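## Task

Remove the black key fob from the drawer of the small wooden box and set it directly on the table surface, not on top of anything. Then close the drawer. The box must stay roughly where it is now, turned the same way, and the other item must remain inside the drawer.

## Robot and tools

Robot: two arms, left_arm and right_arm. Each base sits on a tilted plate, and both plates hang from one metal frame behind the arms. A clearance warning counts a plate and its half of the frame as part of that arm. Calibrated bases in the scene frame: left_arm (+0.048, +0.320, +0.317) m, quat_wxyz (+0.957, -0.123, +0.264, +0.004); right_arm (+0.034, -0.209, +0.317) m, quat_wxyz (+0.957, +0.118, +0.266, +0.011).

Frame: the origin is at table-top height, halfway between the nominal bases. +x points out over the table, +z points up, and left_arm is on the +y side. The arm names do not match the left and right of the images. On the gripper, the fingers point along its +z axis and open and close along its y axis. end_effector_position is the point between the finger pads, just under 1 cm behind the tips. Reported positions and orientations can be off by a few cm, and more at long reach.

Row format, used by every moving call: 16 numbers. First left_arm's x, y, z, qw, qx, qy, qz, opening, then the same 8 for right_arm. Both arms are always included, even when only one moves. x, y, z are an absolute target in metres for end_effector_position. qw, qx, qy, qz are an absolute target for end_effector_quat_wxyz, w first. Both are in the scene frame, so a row is a pose and not an offset. Opening runs from -1 (closed, 0 mm) to +1 (open, about 87 mm), with about 69 mm at +0.5, 43 mm at 0 and 18 mm at -0.5. To hold an arm still, repeat the pose it reported before it began to stay, with the opening it should keep. Reuse your chosen quaternion instead of copying a drifted reading.

execute_actions(actions, cameras):
- {"actions": []} looks only. It returns the state and pictures.
- {"actions": [{"rows": [[16 numbers], ...], "steps": n}]} runs 1 to 15 rows over n steps, with n from 5 to 15 and 15 by default. Each step lasts 1/30 s. The last row repeats if there are fewer rows than steps.
- {"actions": [{"steps": n}]} waits up to 300 steps, counted from the last result, so your reply time counts toward it.
A target more than 0.6 m from the arm's last reported position, along any of that gripper's axes, is refused and nothing is sent. Results are taken 5 steps before an action ends, and those steps run while you reply. Pictures come only with an empty list or when cameras asks for them: ["all"], [] or names.

move(target, speed, blend, blocking, cameras): target is one 16-number row, or a list of up to 15 rows, all sharing a 10 s cap. Each gripper travels in a straight line and turns the short way. speed is the top speed of each arm in m/s, from 0.002 to 2.9 and 0.25 by default. Turning is limited to twice that value in rad/s. Give one value, or one per target. blend, in metres, rounds the corners of a list; 0 is the default. blocking=false returns after about 0.5 s while the motion carries on. Opening changes in later targets are applied only once everything is at rest at that target. Paths do not avoid obstacles or the other arm. Grippers lag and overshoot more on fast moves and with a nearly straight arm. The result adds a move: line. done means the arm is within 10 mm and 2 degrees of its target. Other endings are off_target, moving, held and fault. limits=paced means a pose was clipped; limits=held means a check withheld steps. Neither done nor off_target tells you about contact.

wait(seconds 0 to 10, cameras) lets time pass and ends early if a move finishes. stop(cameras) brakes a running move; fast moves need room to brake. zoom_image(camera, region=[x0,y0,x1,y1]) enlarges part of a camera's latest image, at most 504x504 px, with (0,0) at the top left. finished_scene(scene) ends the current scene, numbered 1 to 2, for good.

Cameras (672x504): cam_high, cam_low, cam_left_wrist, cam_right_wrist. Calibration is given as OpenCV K, D and T_world_to_cam. Fixed cameras can be off by a couple of degrees or mm. Wrist pictures can lag while their arm moves.

Control behaviour: at each step, the commanded orientation is limited to within 40 degrees of the measured one. Friction and weight can leave the gripper low, short or tilted, and tiny moves may not happen or may go sideways, so check the pose after each move. Moving near an arm's own base, or with the wrist near the first joint axis, can flip the shoulder posture, so go around the base instead. Joint ranges (rad): waist -2.618 to 3.054, shoulder 0 to 3.142, elbow 0 to 3.142 (straight at 2.901), wrist pitch ±1.571, wrist yaw ±1.571, wrist roll ±2.094.

Gripping: grip_measured uses the same scale as opening. Readings can be off by about 1 mm. To hold a part, command about 0.04 below the reading at first contact for full force (about 20 N per pad), or less for a lighter grip. Closing fast squeezes harder.

Result lines: Hand target is the pose the controller is currently driving toward. Joint velocities read within noise when the arm is still. Joint torques are total drive outputs and include gravity; joints 1 to 3 wrap at ±28 N m. MOTOR HOT appears at 75 °C. At 90 °C an OVER-TEMPERATURE FAULT folds that arm, which then stays idle. At 100 °C the arm goes limp. Holding loads, stretching out or pushing against unreachable poses all heat the motors.

Avoid: dropping or releasing moving parts, fast impacts, hard pushes, letting anything fall off the table, contact or squeezing between the two arms, closing one gripper on the other's fingers, and any fault stop. Loose objects may sometimes be nudged by outside disturbances.

Each tool is called after "Call:" in YAML: its name, and indented under it one key for each argument.

## Session

Call:
execute_actions:
  actions: []
  cameras: ["all"]

Scene clock: 0.00 s of 6000.00 s.
left_arm: end_effector_position=(+0.0997, +0.1270, +0.2928) grip_measured=+1.000 end_effector_quat_wxyz=(-0.035, +0.687, +0.534, -0.491) | right_arm: end_effector_position=(+0.4544, -0.2631, +0.1802) grip_measured=+1.000 end_effector_quat_wxyz=(+0.210, +0.029, +0.971, -0.113)
Joint positions: left_arm=[-0.98 1.553 0.577 -0.527 0.448 0.878 1] | right_arm=[0.037 1.58 0.906 0.109 0.457 -0.116 1]
Joint velocities: within noise
Joint torques (N m): no reading
Motor temperatures (°C): left_arm=[26 35 37 31 25 28 24] | right_arm=[25 31 31 31 29 29 29]
Heat: left arm: 37 °C; right arm: 31 °C.
Hand target: left_arm +0.1017, +0.1257, +0.2933; -0.031, +0.687, +0.534, -0.491 | right_arm +0.4616, -0.2645, +0.1866; +0.222, +0.034, +0.968, -0.113

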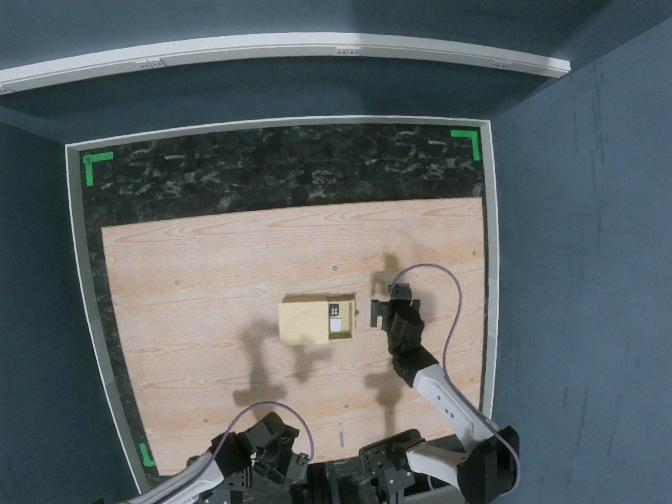

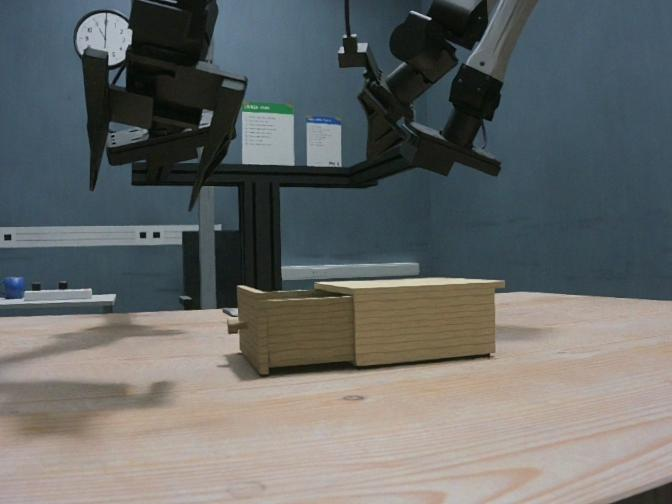

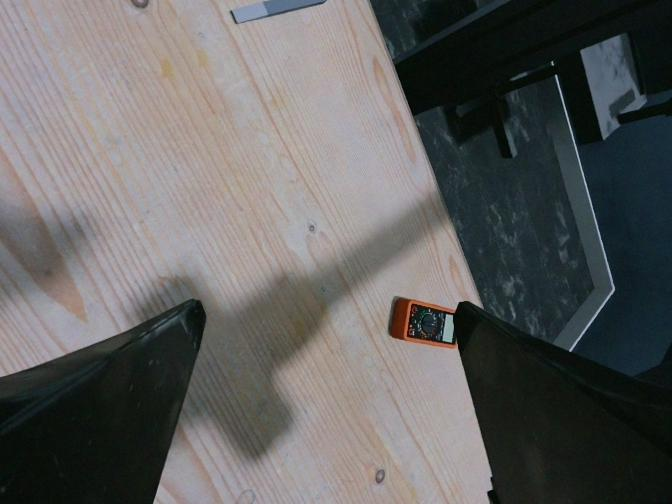

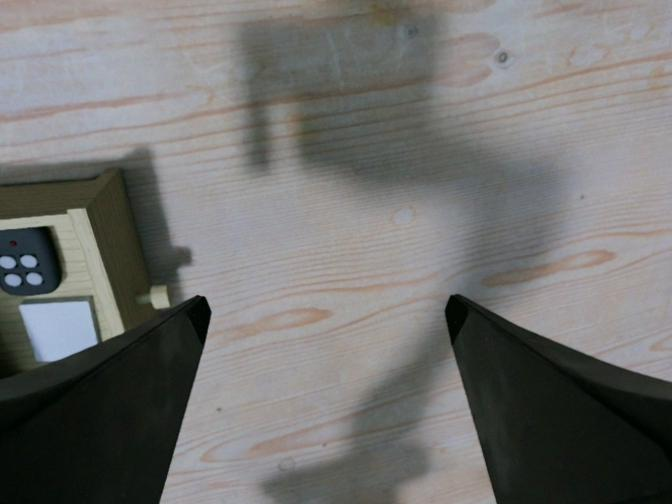

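Call:
zoom_image:
  camera: "cam_right_wrist"
  region: [0, 140, 240, 400]

Call:
zoom_image:
  camera: "cam_high"
  region: [260, 270, 440, 370]

Call:
zoom_image:
  camera: "cam_low"
  region: [180, 240, 540, 420]

Scaled by 1.938 from the camera's 672x504 image, which has a finer 960x720 frame.

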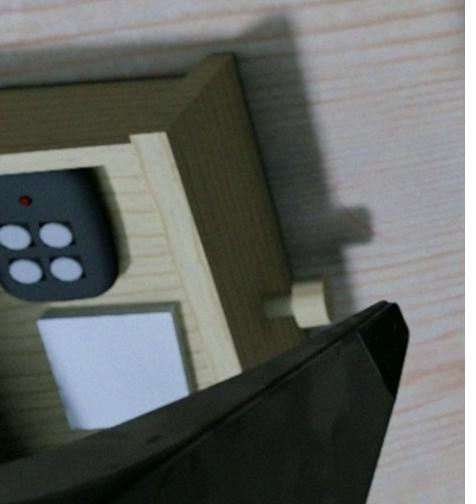

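Scaled by 2.800 from the camera's 672x504 image, which has a finer 960x720 frame.

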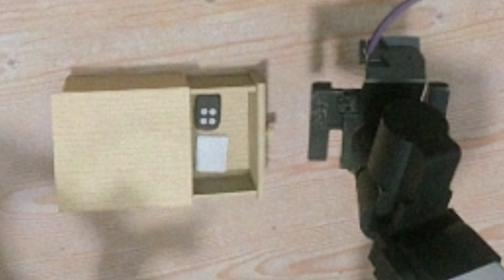

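Scaled by 1.400 from the camera's 672x504 image, which has a finer 960x720 frame.

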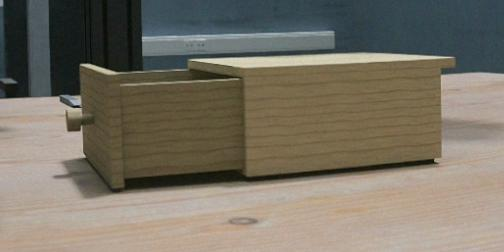

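Call:
move:
  target: [0.0997, 0.1270, 0.2928, -0.035, 0.687, 0.534, -0.491, 1.0, 0.415, -0.125, 0.125, 0.1305, 0, 0.9914, 0, -0.45]
  speed: 0.3

Scene clock: 7.23 s of 6000.00 s.
left_arm: end_effector_position=(+0.0997, +0.1270, +0.2928) grip_measured=+1.000 end_effector_quat_wxyz=(-0.035, +0.687, +0.534, -0.491) | right_arm: end_effector_position=(+0.4113, -0.1311, +0.1265) grip_measured=-0.450 end_effector_quat_wxyz=(+0.129, -0.004, +0.992, -0.007)
Joint positions: left_arm=[-0.98 1.553 0.577 -0.527 0.448 0.878 1] | right_arm=[0.271 1.841 0.969 0.049 0.419 0.089 0.275]
Joint velocities: within noise
Joint torques (N m): left_arm=[-3.23 -4.07 3.73 0.42 0.54 0.18] | right_arm=[4.4 -6.48 5.63 0.63 -0.06 -0.02]
Motor temperatures (°C): left_arm=[26 36 38 31 25 28 24] | right_arm=[25 32 32 31 29 29 29]
Heat: left arm: 38 °C; right arm: 32 °C.
Hand target: left_arm +0.0997, +0.1270, +0.2927; -0.035, +0.687, +0.534, -0.491 | right_arm +0.4149, -0.1251, +0.1251; +0.131, +0.000, +0.991, +0.000
Off the commanded pose: left_arm 0.000 m, 0 deg | right_arm 0.007 m, 1 deg.
Kept back: nothing.
move: done
camera_calibration:
cam_right_wrist: T_world_to_cam=[[0.0271752, -0.999457, 0.0186462, -0.146314], [-0.813662, -0.0112799, 0.581229, 0.279368], [-0.580703, -0.0309667, -0.813527, 0.474235], [0, 0, 0, 1]] pos_world=[0.506677, -0.128398, 0.226154]

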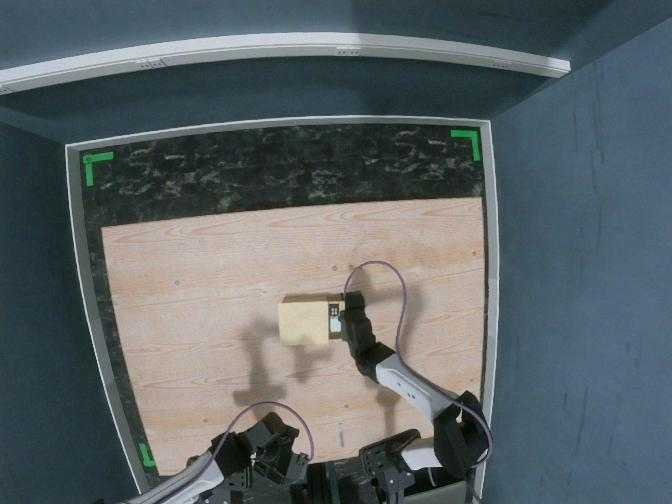

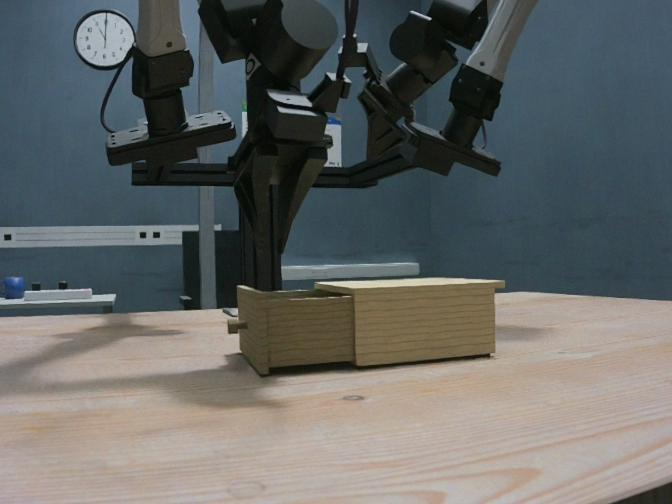

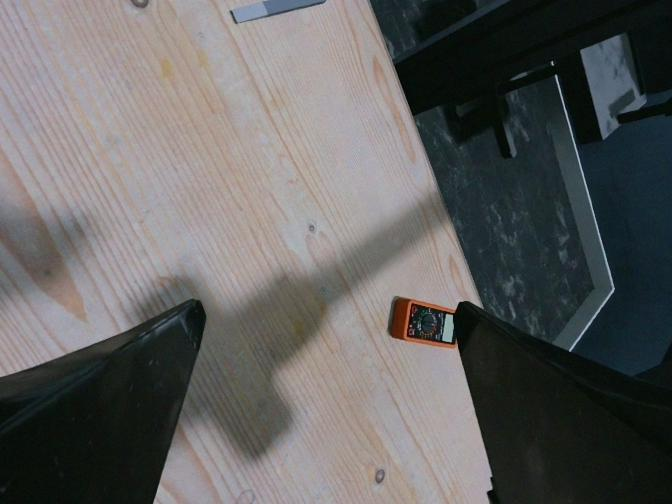

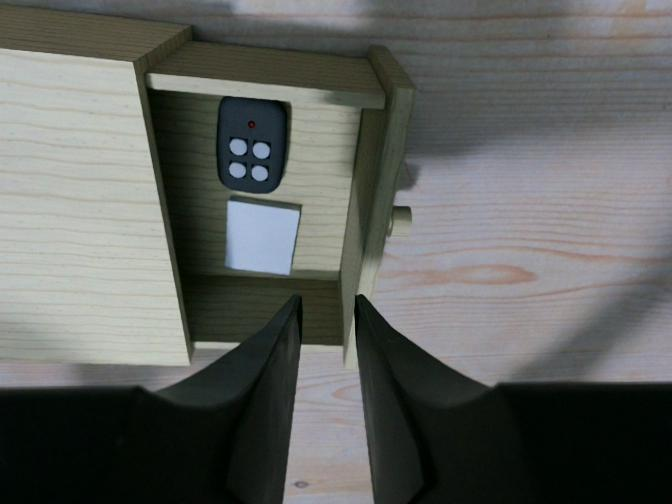

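Call:
zoom_image:
  camera: "cam_low"
  region: [190, 60, 390, 300]

Call:
zoom_image:
  camera: "cam_right_wrist"
  region: [100, 40, 450, 400]

Scaled by 2.100 from the camera's 672x504 image, which has a finer 960x720 frame.

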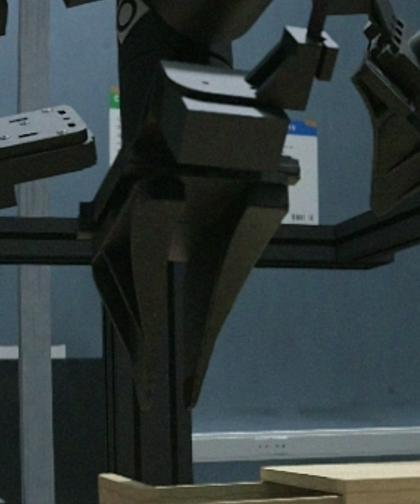

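Scaled by 1.400 from the camera's 672x504 image, which has a finer 960x720 frame.

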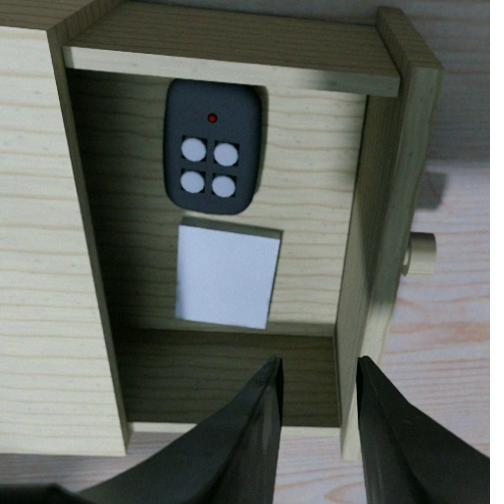

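Call:
move:
  target:
    - [0.0997, 0.1270, 0.2928, -0.035, 0.687, 0.534, -0.491, 1.0, 0.412, -0.104, 0.105, 0.1304, 0.0519, 0.9901, -0.0068, 0.15]
    - [0.0997, 0.1270, 0.2928, -0.035, 0.687, 0.534, -0.491, 1.0, 0.412, -0.104, 0.042, 0.1304, 0.0519, 0.9901, -0.0068, 0.15]
  speed: [0.2, 0.12]
  blend: [0.01, 0]

Scene clock: 12.77 s of 6000.00 s.
left_arm: end_effector_position=(+0.0997, +0.1270, +0.2928) grip_measured=+1.000 end_effector_quat_wxyz=(-0.035, +0.687, +0.534, -0.491) | right_arm: end_effector_position=(+0.4010, -0.1051, +0.0464) grip_measured=+0.150 end_effector_quat_wxyz=(+0.116, +0.044, +0.992, -0.012)
Joint positions: left_arm=[-0.98 1.553 0.577 -0.527 0.448 0.878 1] | right_arm=[0.26 2.156 1.074 0.231 0.431 0.188 0.575]
Joint velocities: within noise
Joint torques (N m): left_arm=[-3.21 -4.07 3.73 0.42 0.54 0.18] | right_arm=[3.7 -6.82 4.49 0.91 -0.05 -0.17]
Motor temperatures (°C): left_arm=[26 36 38 31 25 28 24] | right_arm=[26 33 32 31 28 29 29]
Heat: left arm: 38 °C; right arm: 33 °C.
Hand target: left_arm +0.0997, +0.1270, +0.2927; -0.035, +0.687, +0.534, -0.491 | right_arm +0.4118, -0.1043, +0.0425; +0.130, +0.052, +0.990, -0.007
Off the commanded pose: left_arm 0.000 m, 0 deg | right_arm 0.012 m, 2 deg.
Kept back: nothing.
move: off_target (right_arm)
camera_calibration:
cam_right_wrist: T_world_to_cam=[[-0.069137, -0.997462, 0.0170437, -0.079724], [-0.796224, 0.0654656, 0.60145, 0.31798], [-0.601039, 0.0280118, -0.798729, 0.417589], [0, 0, 0, 1]] pos_world=[0.498658, -0.112036, 0.14365]

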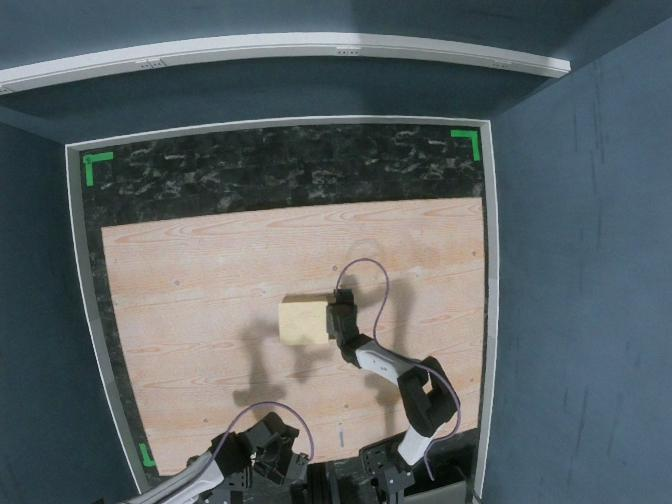

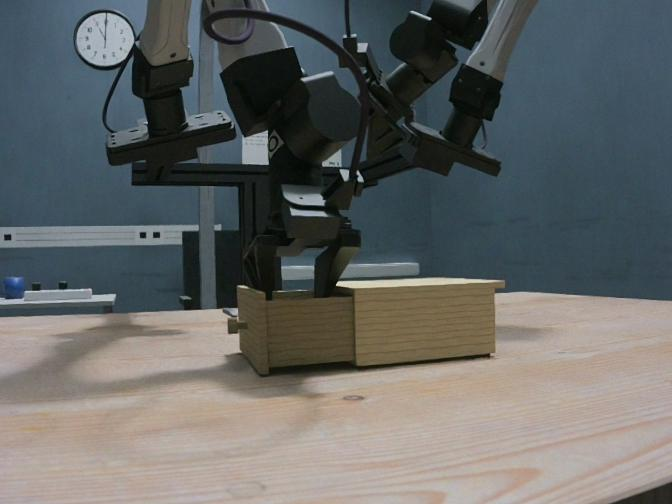

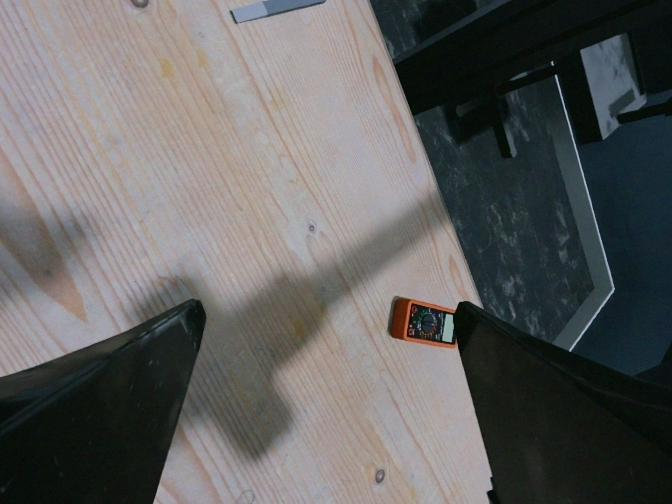

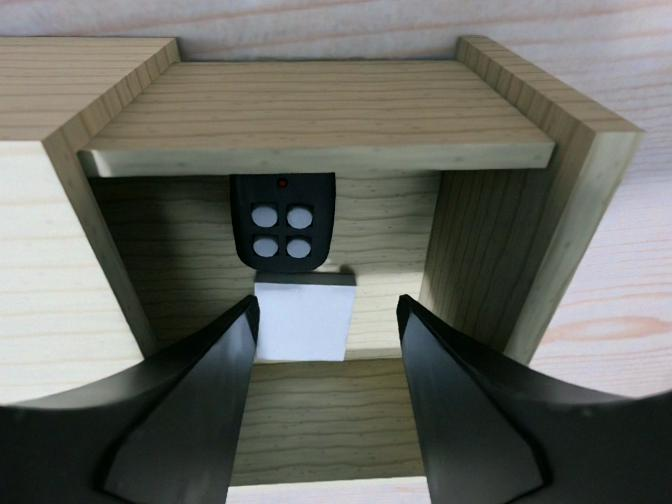

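Call:
move:
  target: [0.0997, 0.1270, 0.2928, -0.035, 0.687, 0.534, -0.491, 1.0, 0.412, -0.143, 0.040, 0.1304, 0.0519, 0.9901, -0.0068, 0.15]
  speed: 0.1

Scene clock: 14.37 s of 6000.00 s.
left_arm: end_effector_position=(+0.0997, +0.1270, +0.2928) grip_measured=+1.000 end_effector_quat_wxyz=(-0.035, +0.687, +0.534, -0.491) | right_arm: end_effector_position=(+0.4043, -0.1203, +0.0367) grip_measured=+0.150 end_effector_quat_wxyz=(+0.119, +0.048, +0.992, +0.018)
Joint positions: left_arm=[-0.98 1.553 0.577 -0.527 0.448 0.878 1] | right_arm=[0.187 2.156 1.053 0.288 0.324 0.14 0.575]
Joint velocities: within noise
Joint torques (N m): left_arm=[-3.19 -4.1 3.75 0.43 0.53 0.17] | right_arm=[1.11 -10.13 1.33 0.71 0.33 -0.44]
Motor temperatures (°C): left_arm=[26 36 38 31 25 28 24] | right_arm=[26 33 32 31 28 29 29]
Heat: left arm: 38 °C; right arm: 33 °C.
Hand target: left_arm +0.0997, +0.1270, +0.2927; -0.035, +0.687, +0.534, -0.491 | right_arm +0.4116, -0.1426, +0.0399; +0.130, +0.052, +0.990, -0.007
Off the commanded pose: left_arm 0.000 m, 0 deg | right_arm 0.024 m, 3 deg.
Kept back: nothing.
move: off_target (right_arm)
camera_calibration:
cam_right_wrist: T_world_to_cam=[[-0.0710062, -0.996514, -0.0437886, -0.0913678], [-0.801723, 0.0308978, 0.596897, 0.325653], [-0.593463, 0.0774897, -0.801122, 0.415171], [0, 0, 0, 1]] pos_world=[0.500984, -0.133283, 0.134221]

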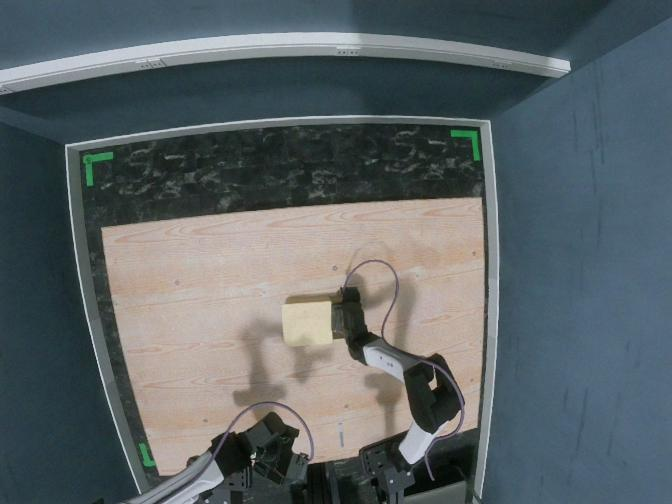

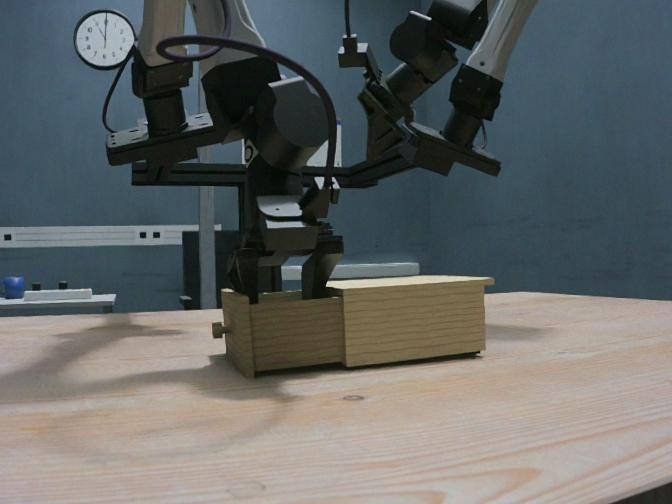

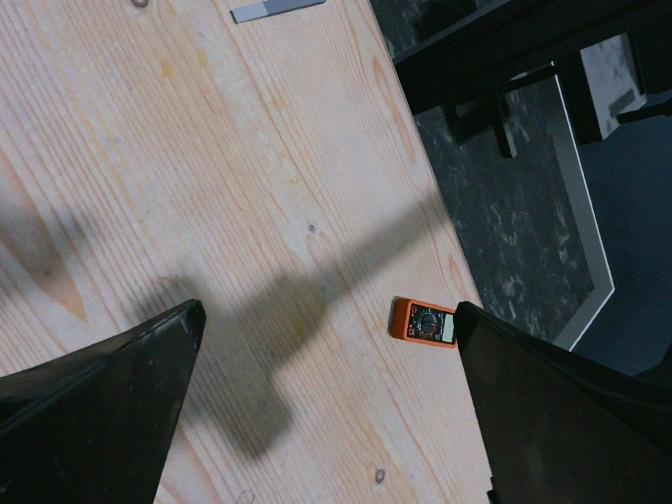

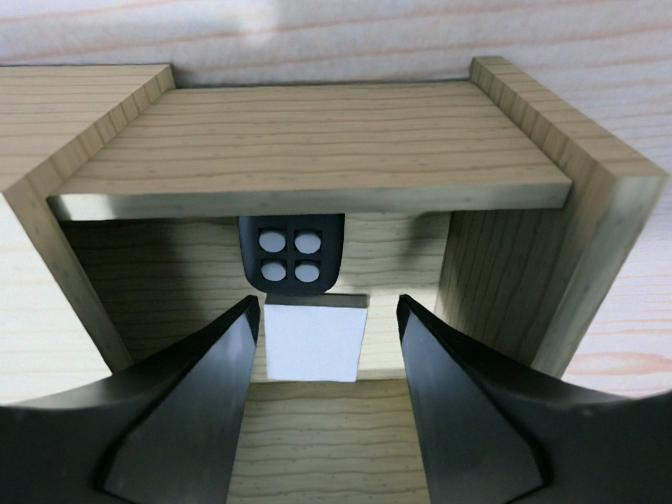

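Call:
move:
  target:
    - [0.0997, 0.1270, 0.2928, -0.035, 0.687, 0.534, -0.491, 1.0, 0.440, -0.107, 0.045, 0.1271, 0.0748, 0.9885, 0.034, 0.15]
    - [0.0997, 0.1270, 0.2928, -0.035, 0.687, 0.534, -0.491, 1.0, 0.442, -0.107, 0.030, 0.1271, 0.0748, 0.9885, 0.034, 0.15]
  speed: [0.12, 0.08]
  cameras: ["cam_low", "cam_right_wrist", "cam_high"]

Scene clock: 16.60 s of 6000.00 s.
left_arm: end_effector_position=(+0.0997, +0.1270, +0.2928) grip_measured=+1.000 end_effector_quat_wxyz=(-0.035, +0.687, +0.534, -0.491) | right_arm: end_effector_position=(+0.4411, -0.1186, +0.0389) grip_measured=+0.149 end_effector_quat_wxyz=(+0.126, +0.069, +0.989, +0.016)
Joint positions: left_arm=[-0.98 1.553 0.577 -0.527 0.448 0.878 1] | right_arm=[0.183 2.18 1.2 0.181 0.33 0.172 0.575]
Joint velocities: within noise
Joint torques (N m): left_arm=[-3.18 -4.08 3.75 0.44 0.53 0.16] | right_arm=[4.88 -6.13 5.19 0.81 -0.3 0.03]
Motor temperatures (°C): left_arm=[26 37 38 31 25 28 24] | right_arm=[26 34 32 31 28 29 29]
Heat: left arm: 38 °C; right arm: 34 °C.
Hand target: left_arm +0.0997, +0.1270, +0.2927; -0.035, +0.687, +0.534, -0.491 | right_arm +0.4415, -0.1071, +0.0307; +0.127, +0.075, +0.989, +0.034
Off the commanded pose: left_arm 0.000 m, 0 deg | right_arm 0.015 m, 2 deg.
Kept back: nothing.
move: off_target (right_arm)
camera_calibration:
cam_right_wrist: T_world_to_cam=[[-0.111303, -0.992703, -0.0463984, -0.0686197], [-0.807818, 0.0631826, 0.586036, 0.360712], [-0.578828, 0.102709, -0.808956, 0.435437], [0, 0, 0, 1]] pos_world=[0.535795, -0.135633, 0.137675]
Images, in order (width x height): cam_high 672x504, cam_low 672x504, cam_right_wrist 672x504.

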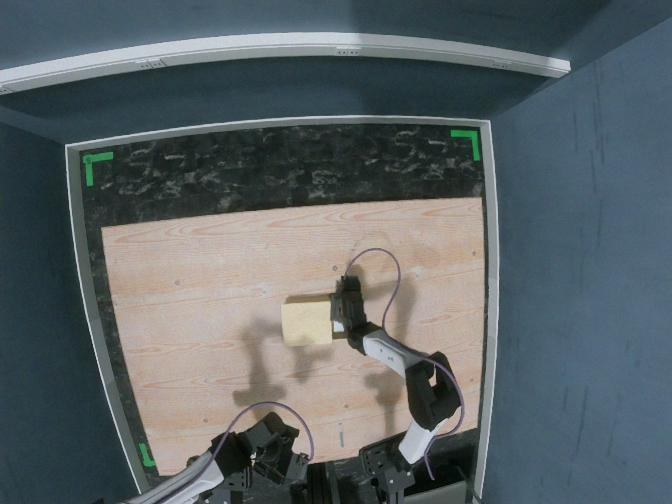

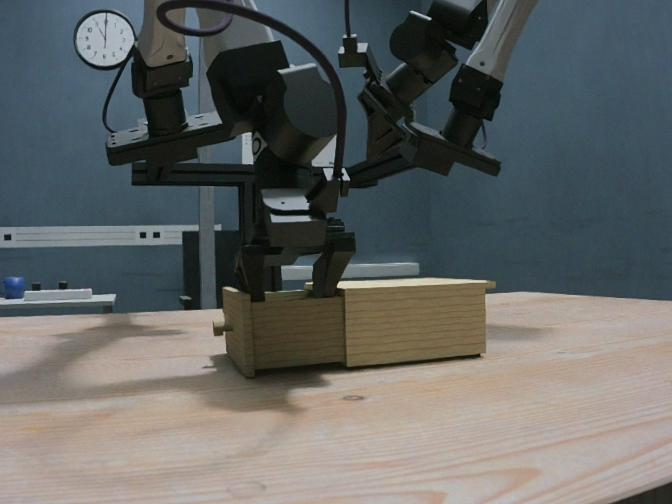

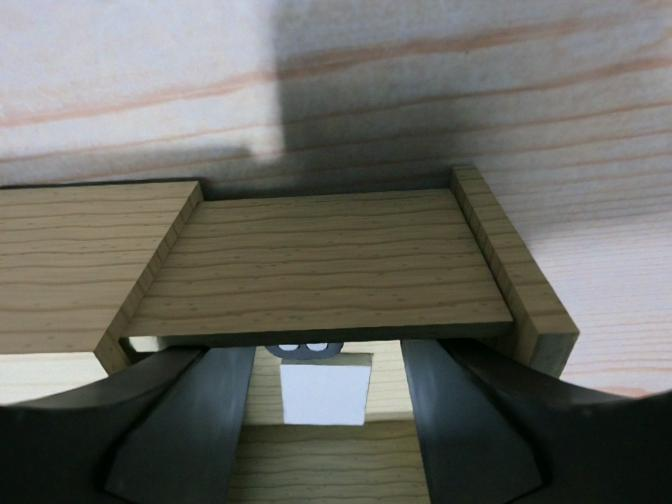

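Call:
move:
  target: [0.0997, 0.1270, 0.2928, -0.035, 0.687, 0.534, -0.491, 1.0, 0.428, -0.091, 0.032, 0.1271, 0.0748, 0.9885, 0.034, 0.15]
  speed: 0.12
  cameras: ["cam_low", "cam_right_wrist"]

Scene clock: 17.77 s of 6000.00 s.
left_arm: end_effector_position=(+0.0997, +0.1270, +0.2928) grip_measured=+1.000 end_effector_quat_wxyz=(-0.035, +0.687, +0.534, -0.491) | right_arm: end_effector_position=(+0.4392, -0.1199, +0.0388) grip_measured=+0.149 end_effector_quat_wxyz=(+0.133, +0.076, +0.988, +0.004)
Joint positions: left_arm=[-0.98 1.553 0.577 -0.527 0.448 0.878 1] | right_arm=[0.191 2.18 1.183 0.206 0.365 0.187 0.575]
Joint velocities: within noise
Joint torques (N m): left_arm=[-3.19 -4.11 3.79 0.44 0.53 0.18] | right_arm=[7.99 -6.08 1.98 0.93 -0.32 0.24]
Motor temperatures (°C): left_arm=[26 37 38 31 25 28 24] | right_arm=[26 34 32 31 28 29 29]
Heat: left arm: 38 °C; right arm: 34 °C.
Hand target: left_arm +0.0997, +0.1270, +0.2927; -0.035, +0.687, +0.534, -0.491 | right_arm +0.4269, -0.0922, +0.0334; +0.126, +0.074, +0.989, +0.033
Off the commanded pose: left_arm 0.000 m, 0 deg | right_arm 0.032 m, 4 deg.
Kept back: nothing.
move: off_target (right_arm)
camera_calibration:
cam_right_wrist: T_world_to_cam=[[-0.130025, -0.991233, -0.0234802, -0.0626214], [-0.812425, 0.0929353, 0.575611, 0.365329], [-0.568382, 0.0939199, -0.817387, 0.42911], [0, 0, 0, 1]] pos_world=[0.532559, -0.136326, 0.138991]
Images, in order (width x height): cam_low 672x504, cam_right_wrist 672x504.

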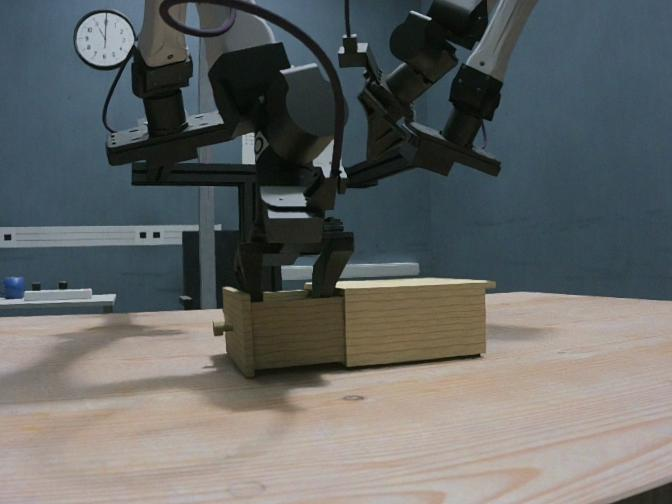

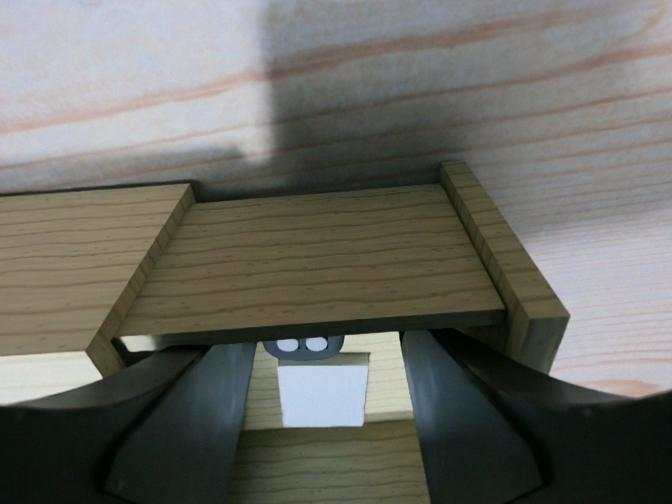

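Call:
zoom_image:
  camera: "cam_low"
  region: [210, 200, 390, 390]

Call:
zoom_image:
  camera: "cam_right_wrist"
  region: [60, 260, 460, 504]

Call:
zoom_image:
  camera: "cam_high"
  region: [270, 260, 390, 370]

Scaled by 2.653 from the camera's 672x504 image, which has a finer 960x720 frame.

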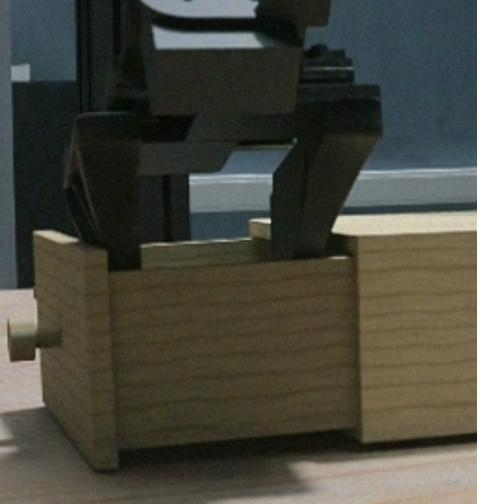

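Scaled by 1.260 from the camera's 672x504 image, which has a finer 960x720 frame.

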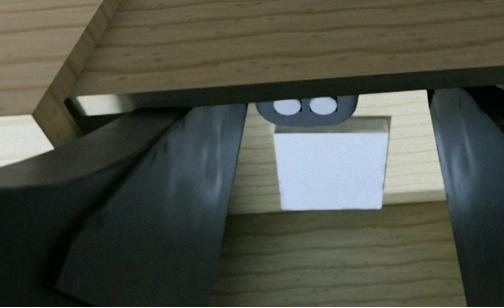

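This scene's latest camera images include none from cam_high. They are from: cam_low, cam_right_wrist. cam_high's image comes with the result of a call that names it in "cameras".

Call:
zoom_image:
  camera: "cam_low"
  region: [225, 225, 355, 320]

Scaled by 3.877 from the camera's 672x504 image, which has a finer 960x720 frame.

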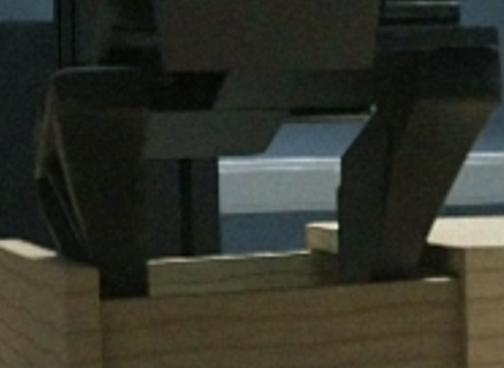

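Call:
move:
  target:
    - [0.0997, 0.1270, 0.2928, -0.035, 0.687, 0.534, -0.491, 1.0, 0.438, -0.116, 0.09, 0.133, 0.076, 0.988, 0.004, -0.98]
    - [0.0997, 0.1270, 0.2928, -0.035, 0.687, 0.534, -0.491, 1.0, 0.438, -0.084, 0.085, 0.0868, 0.0903, 0.9702, 0.2076, -0.98]
    - [0.0997, 0.1270, 0.2928, -0.035, 0.687, 0.534, -0.491, 1.0, 0.438, -0.080, 0.044, 0.0868, 0.0903, 0.9702, 0.2076, -0.98]
  speed: [0.2, 0.25, 0.15]
  blend: [0.015, 0.01, 0]
  cameras: ["cam_high", "cam_low", "cam_right_wrist"]

Scene clock: 29.53 s of 6000.00 s.
left_arm: end_effector_position=(+0.0997, +0.1270, +0.2928) grip_measured=+1.000 end_effector_quat_wxyz=(-0.035, +0.687, +0.534, -0.491) | right_arm: end_effector_position=(+0.4280, -0.0785, +0.0470) grip_measured=-0.973 end_effector_quat_wxyz=(+0.073, +0.088, +0.972, +0.203)
Joint positions: left_arm=[-0.98 1.553 0.577 -0.527 0.448 0.878 1] | right_arm=[0.114 2.179 1.207 0.123 -0.094 0.219 0.013]
Joint velocities: within noise
Joint torques (N m): left_arm=[-3.19 -4.08 3.75 0.43 0.53 0.17] | right_arm=[3.17 -7.82 4.56 0.8 -0.3 -0.26]
Motor temperatures (°C): left_arm=[27 37 39 30 25 28 24] | right_arm=[27 34 31 31 28 29 29]
Heat: left arm: 39 °C; right arm: 34 °C.
Hand target: left_arm +0.0997, +0.1270, +0.2927; -0.035, +0.687, +0.534, -0.491 | right_arm +0.4377, -0.0802, +0.0442; +0.087, +0.090, +0.970, +0.207
Off the commanded pose: left_arm 0.000 m, 0 deg | right_arm 0.011 m, 2 deg.
Kept back: nothing.
move: off_target (right_arm)
camera_calibration:
cam_right_wrist: T_world_to_cam=[[-0.122226, -0.905316, -0.406772, -0.00135716], [-0.759704, -0.178398, 0.625319, 0.301478], [-0.638679, 0.385456, -0.665968, 0.471388], [0, 0, 0, 1]] pos_world=[0.529934, -0.129145, 0.124858]
Images, in order (width x height): cam_high 672x504, cam_low 672x504, cam_right_wrist 672x504.

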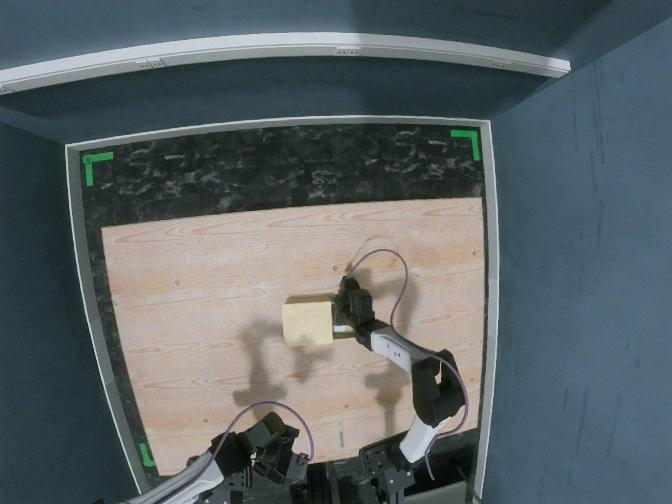

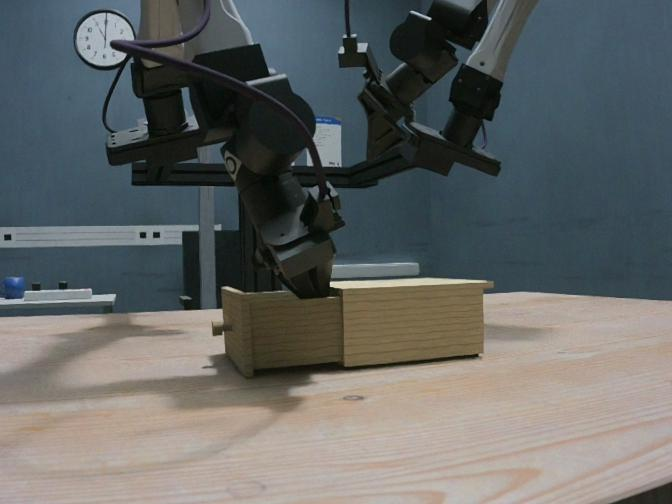

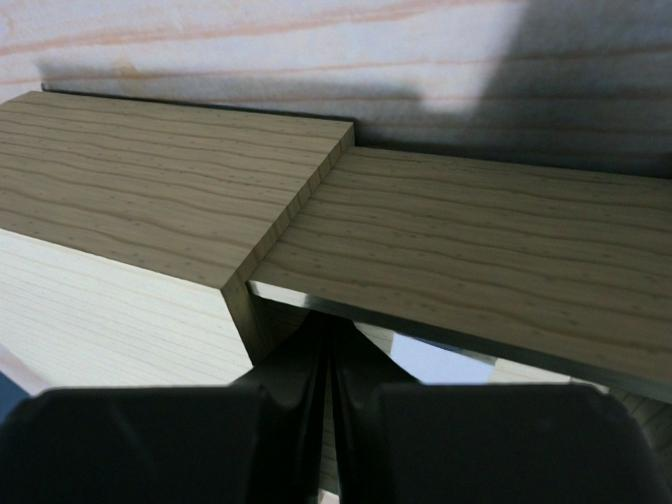

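Call:
move:
  target: [0.0997, 0.1270, 0.2928, -0.035, 0.687, 0.534, -0.491, 1.0, 0.438, -0.083, 0.016, 0.0868, 0.0903, 0.9702, 0.2076, -0.98]
  speed: 0.12
  cameras: ["cam_low", "cam_right_wrist"]

Scene clock: 30.57 s of 6000.00 s.
left_arm: end_effector_position=(+0.0997, +0.1270, +0.2928) grip_measured=+1.000 end_effector_quat_wxyz=(-0.035, +0.687, +0.534, -0.491) | right_arm: end_effector_position=(+0.4287, -0.0801, +0.0314) grip_measured=-0.973 end_effector_quat_wxyz=(+0.071, +0.084, +0.972, +0.209)
Joint positions: left_arm=[-0.98 1.553 0.577 -0.527 0.448 0.878 1] | right_arm=[0.094 2.234 1.245 0.136 -0.121 0.198 0.013]
Joint velocities: within noise
Joint torques (N m): left_arm=[-3.21 -4.12 3.79 0.42 0.54 0.18] | right_arm=[2.45 -5.23 5.82 0.97 -0.23 -0.19]
Motor temperatures (°C): left_arm=[27 37 39 30 25 28 24] | right_arm=[27 34 31 31 28 29 29]
Heat: left arm: 39 °C; right arm: 34 °C.
Hand target: left_arm +0.0997, +0.1270, +0.2927; -0.035, +0.687, +0.534, -0.491 | right_arm +0.4372, -0.0835, +0.0172; +0.087, +0.090, +0.970, +0.207
Off the commanded pose: left_arm 0.000 m, 0 deg | right_arm 0.018 m, 2 deg.
Kept back: nothing.
move: off_target (right_arm)
camera_calibration:
cam_right_wrist: T_world_to_cam=[[-0.113638, -0.901305, -0.418013, -0.012082], [-0.757855, -0.193429, 0.62309, 0.309409], [-0.64245, 0.3876, -0.661078, 0.463684], [0, 0, 0, 1]] pos_world=[0.531008, -0.130765, 0.108691]
Images, in order (width x height): cam_low 672x504, cam_right_wrist 672x504.

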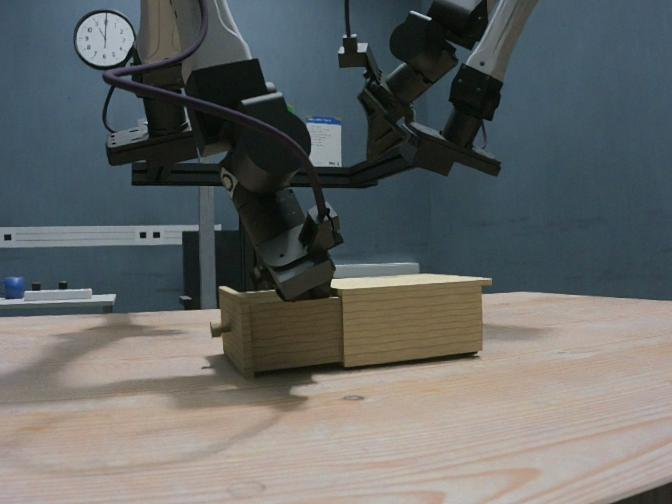

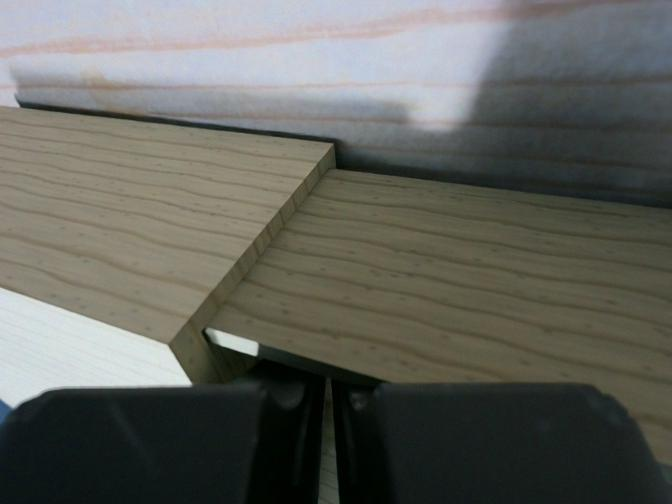

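Call:
zoom_image:
  camera: "cam_right_wrist"
  region: [150, 280, 450, 504]

Call:
zoom_image:
  camera: "cam_low"
  region: [205, 230, 365, 390]

Scaled by 1.680 from the camera's 672x504 image, which has a finer 960x720 frame.

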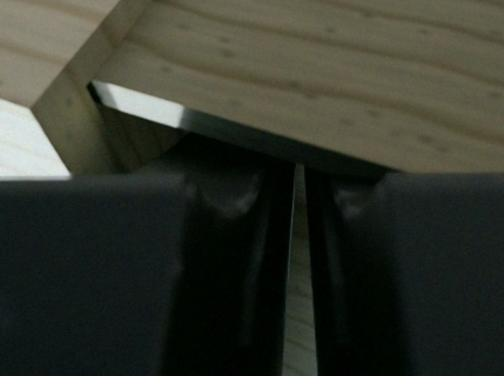

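Scaled by 3.150 from the camera's 672x504 image, which has a finer 960x720 frame.

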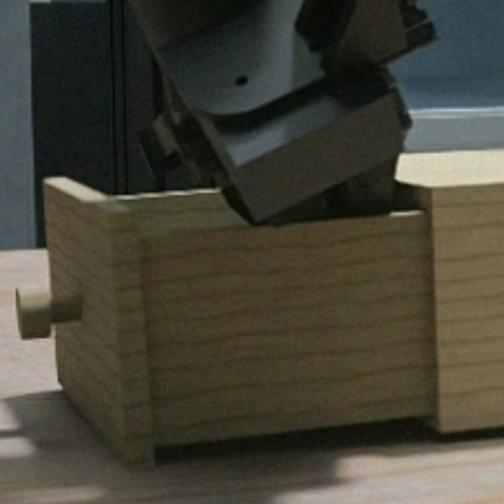

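Call:
move:
  target:
    - [0.0997, 0.1270, 0.2928, -0.035, 0.687, 0.534, -0.491, 1.0, 0.437, -0.085, 0.040, 0.23825, 0.04201, 0.95556, 0.16849, -0.98]
    - [0.0997, 0.1270, 0.2928, -0.035, 0.687, 0.534, -0.491, 1.0, 0.437, -0.086, 0.017, 0.23825, 0.04201, 0.95556, 0.16849, -0.98]
  speed: [0.2, 0.1]
  cameras: ["cam_low", "cam_right_wrist"]

Scene clock: 34.73 s of 6000.00 s.
left_arm: end_effector_position=(+0.0997, +0.1270, +0.2928) grip_measured=+1.000 end_effector_quat_wxyz=(-0.035, +0.687, +0.534, -0.491) | right_arm: end_effector_position=(+0.4309, -0.0824, +0.0288) grip_measured=-0.974 end_effector_quat_wxyz=(+0.224, +0.040, +0.957, +0.179)
Joint positions: left_arm=[-0.98 1.553 0.577 -0.527 0.448 0.878 1] | right_arm=[0.128 2.239 0.976 0.693 -0.033 0.087 0.013]
Joint velocities: within noise
Joint torques (N m): left_arm=[-3.21 -4.11 3.75 0.43 0.55 0.17] | right_arm=[3 -4.74 4.14 1.43 -0.04 -0.26]
Motor temperatures (°C): left_arm=[27 37 39 30 25 28 24] | right_arm=[26 34 32 32 28 29 29]
Heat: left arm: 39 °C; right arm: 34 °C.
Hand target: left_arm +0.0997, +0.1270, +0.2927; -0.035, +0.687, +0.534, -0.491 | right_arm +0.4363, -0.0864, +0.0178; +0.237, +0.042, +0.956, +0.168
Off the commanded pose: left_arm 0.000 m, 0 deg | right_arm 0.014 m, 2 deg.
Kept back: nothing.
move: off_target (right_arm)
camera_calibration:
cam_right_wrist: T_world_to_cam=[[0.0236563, -0.935401, -0.352798, -0.0787921], [-0.913011, -0.163971, 0.373529, 0.388822], [-0.407248, 0.313272, -0.85791, 0.362418], [0, 0, 0, 1]] pos_world=[0.504457, -0.123482, 0.137888]
Images, in order (width x height): cam_low 672x504, cam_right_wrist 672x504.

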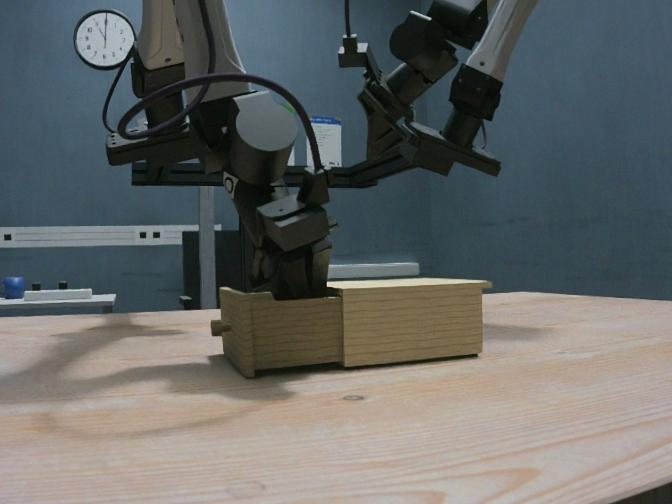

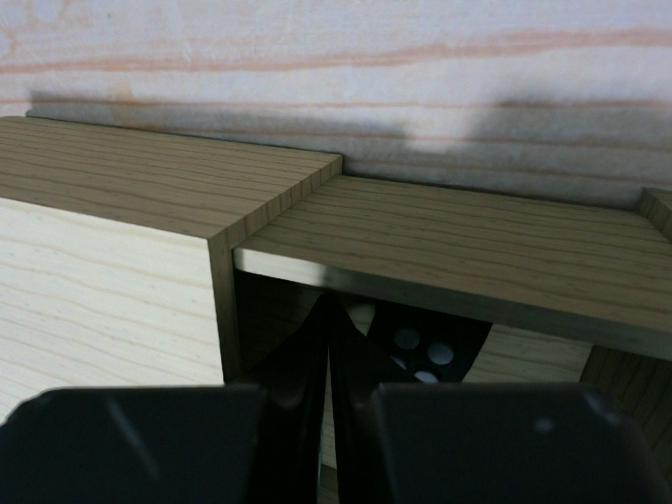

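Call:
move:
  target:
    - [0.0997, 0.1270, 0.2928, -0.035, 0.687, 0.534, -0.491, 1.0, 0.437, -0.088, 0.010, 0.23825, 0.04201, 0.95556, 0.16849, -0.98]
    - [0.0997, 0.1270, 0.2928, -0.035, 0.687, 0.534, -0.491, 1.0, 0.437, -0.131, 0.013, 0.24159, 0.01266, 0.96897, 0.05079, -0.98]
  speed: [0.06, 0.1]
  cameras: ["cam_low", "cam_right_wrist", "cam_high"]

Scene clock: 37.37 s of 6000.00 s.
left_arm: end_effector_position=(+0.0997, +0.1270, +0.2928) grip_measured=+1.000 end_effector_quat_wxyz=(-0.035, +0.687, +0.534, -0.491) | right_arm: end_effector_position=(+0.4415, -0.0943, +0.0277) grip_measured=-0.974 end_effector_quat_wxyz=(+0.253, +0.008, +0.959, +0.126)
Joint positions: left_arm=[-0.98 1.553 0.577 -0.527 0.448 0.878 1] | right_arm=[0.146 2.243 0.976 0.741 0.069 0.001 0.013]
Joint velocities: within noise
Joint torques (N m): left_arm=[-3.17 -4.08 3.78 0.43 0.53 0.18] | right_arm=[1.11 -7.27 1.89 0.87 1.01 -0.58]
Motor temperatures (°C): left_arm=[27 37 39 30 25 28 24] | right_arm=[26 35 31 32 28 29 29]
Heat: left arm: 39 °C; right arm: 35 °C.
Hand target: left_arm +0.0997, +0.1270, +0.2927; -0.035, +0.687, +0.534, -0.491 | right_arm +0.4356, -0.1305, +0.0152; +0.240, +0.012, +0.969, +0.054
Off the commanded pose: left_arm 0.000 m, 0 deg | right_arm 0.040 m, 9 deg.
Kept back: nothing.
move: off_target (right_arm)
camera_calibration:
cam_right_wrist: T_world_to_cam=[[0.0675142, -0.969018, -0.237583, -0.116338], [-0.930879, -0.146871, 0.334505, 0.407494], [-0.359036, 0.198578, -0.911954, 0.338924], [0, 0, 0, 1]] pos_world=[0.508868, -0.120188, 0.145135]
Images, in order (width x height): cam_high 672x504, cam_low 672x504, cam_right_wrist 672x504.

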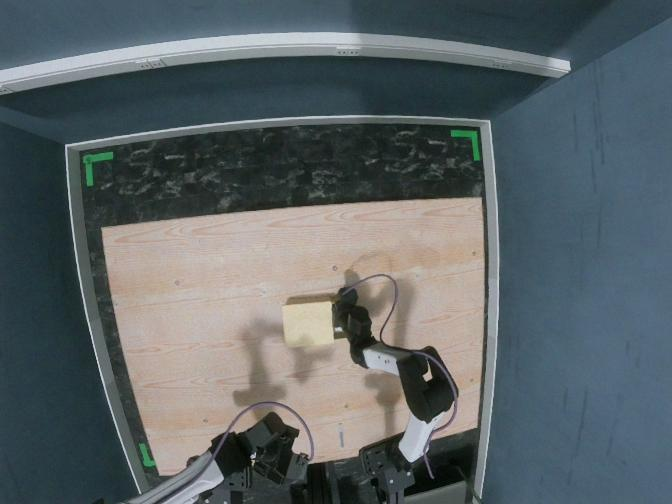

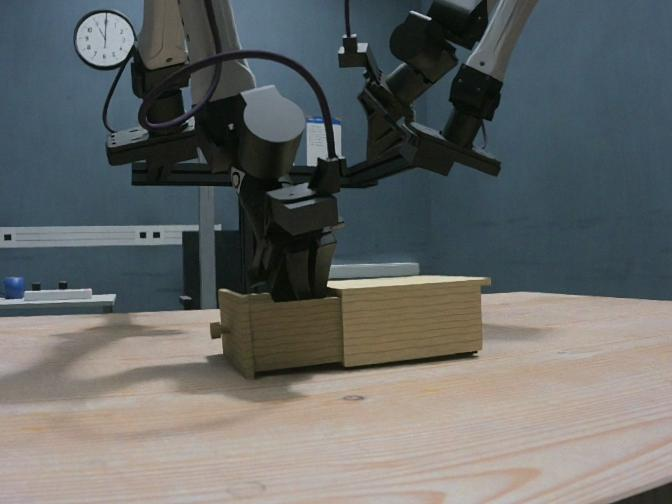

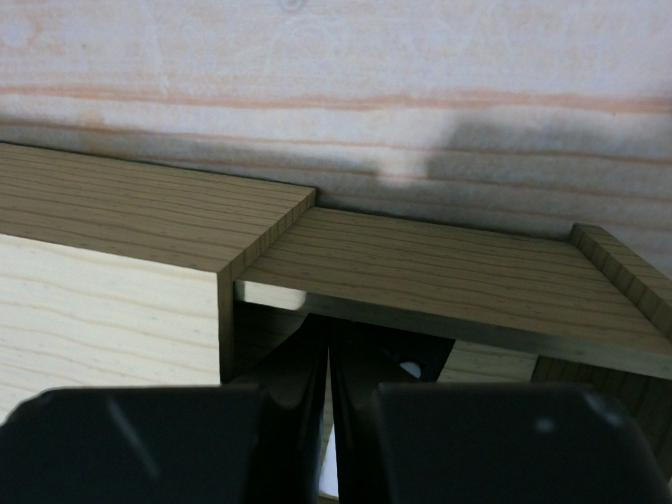

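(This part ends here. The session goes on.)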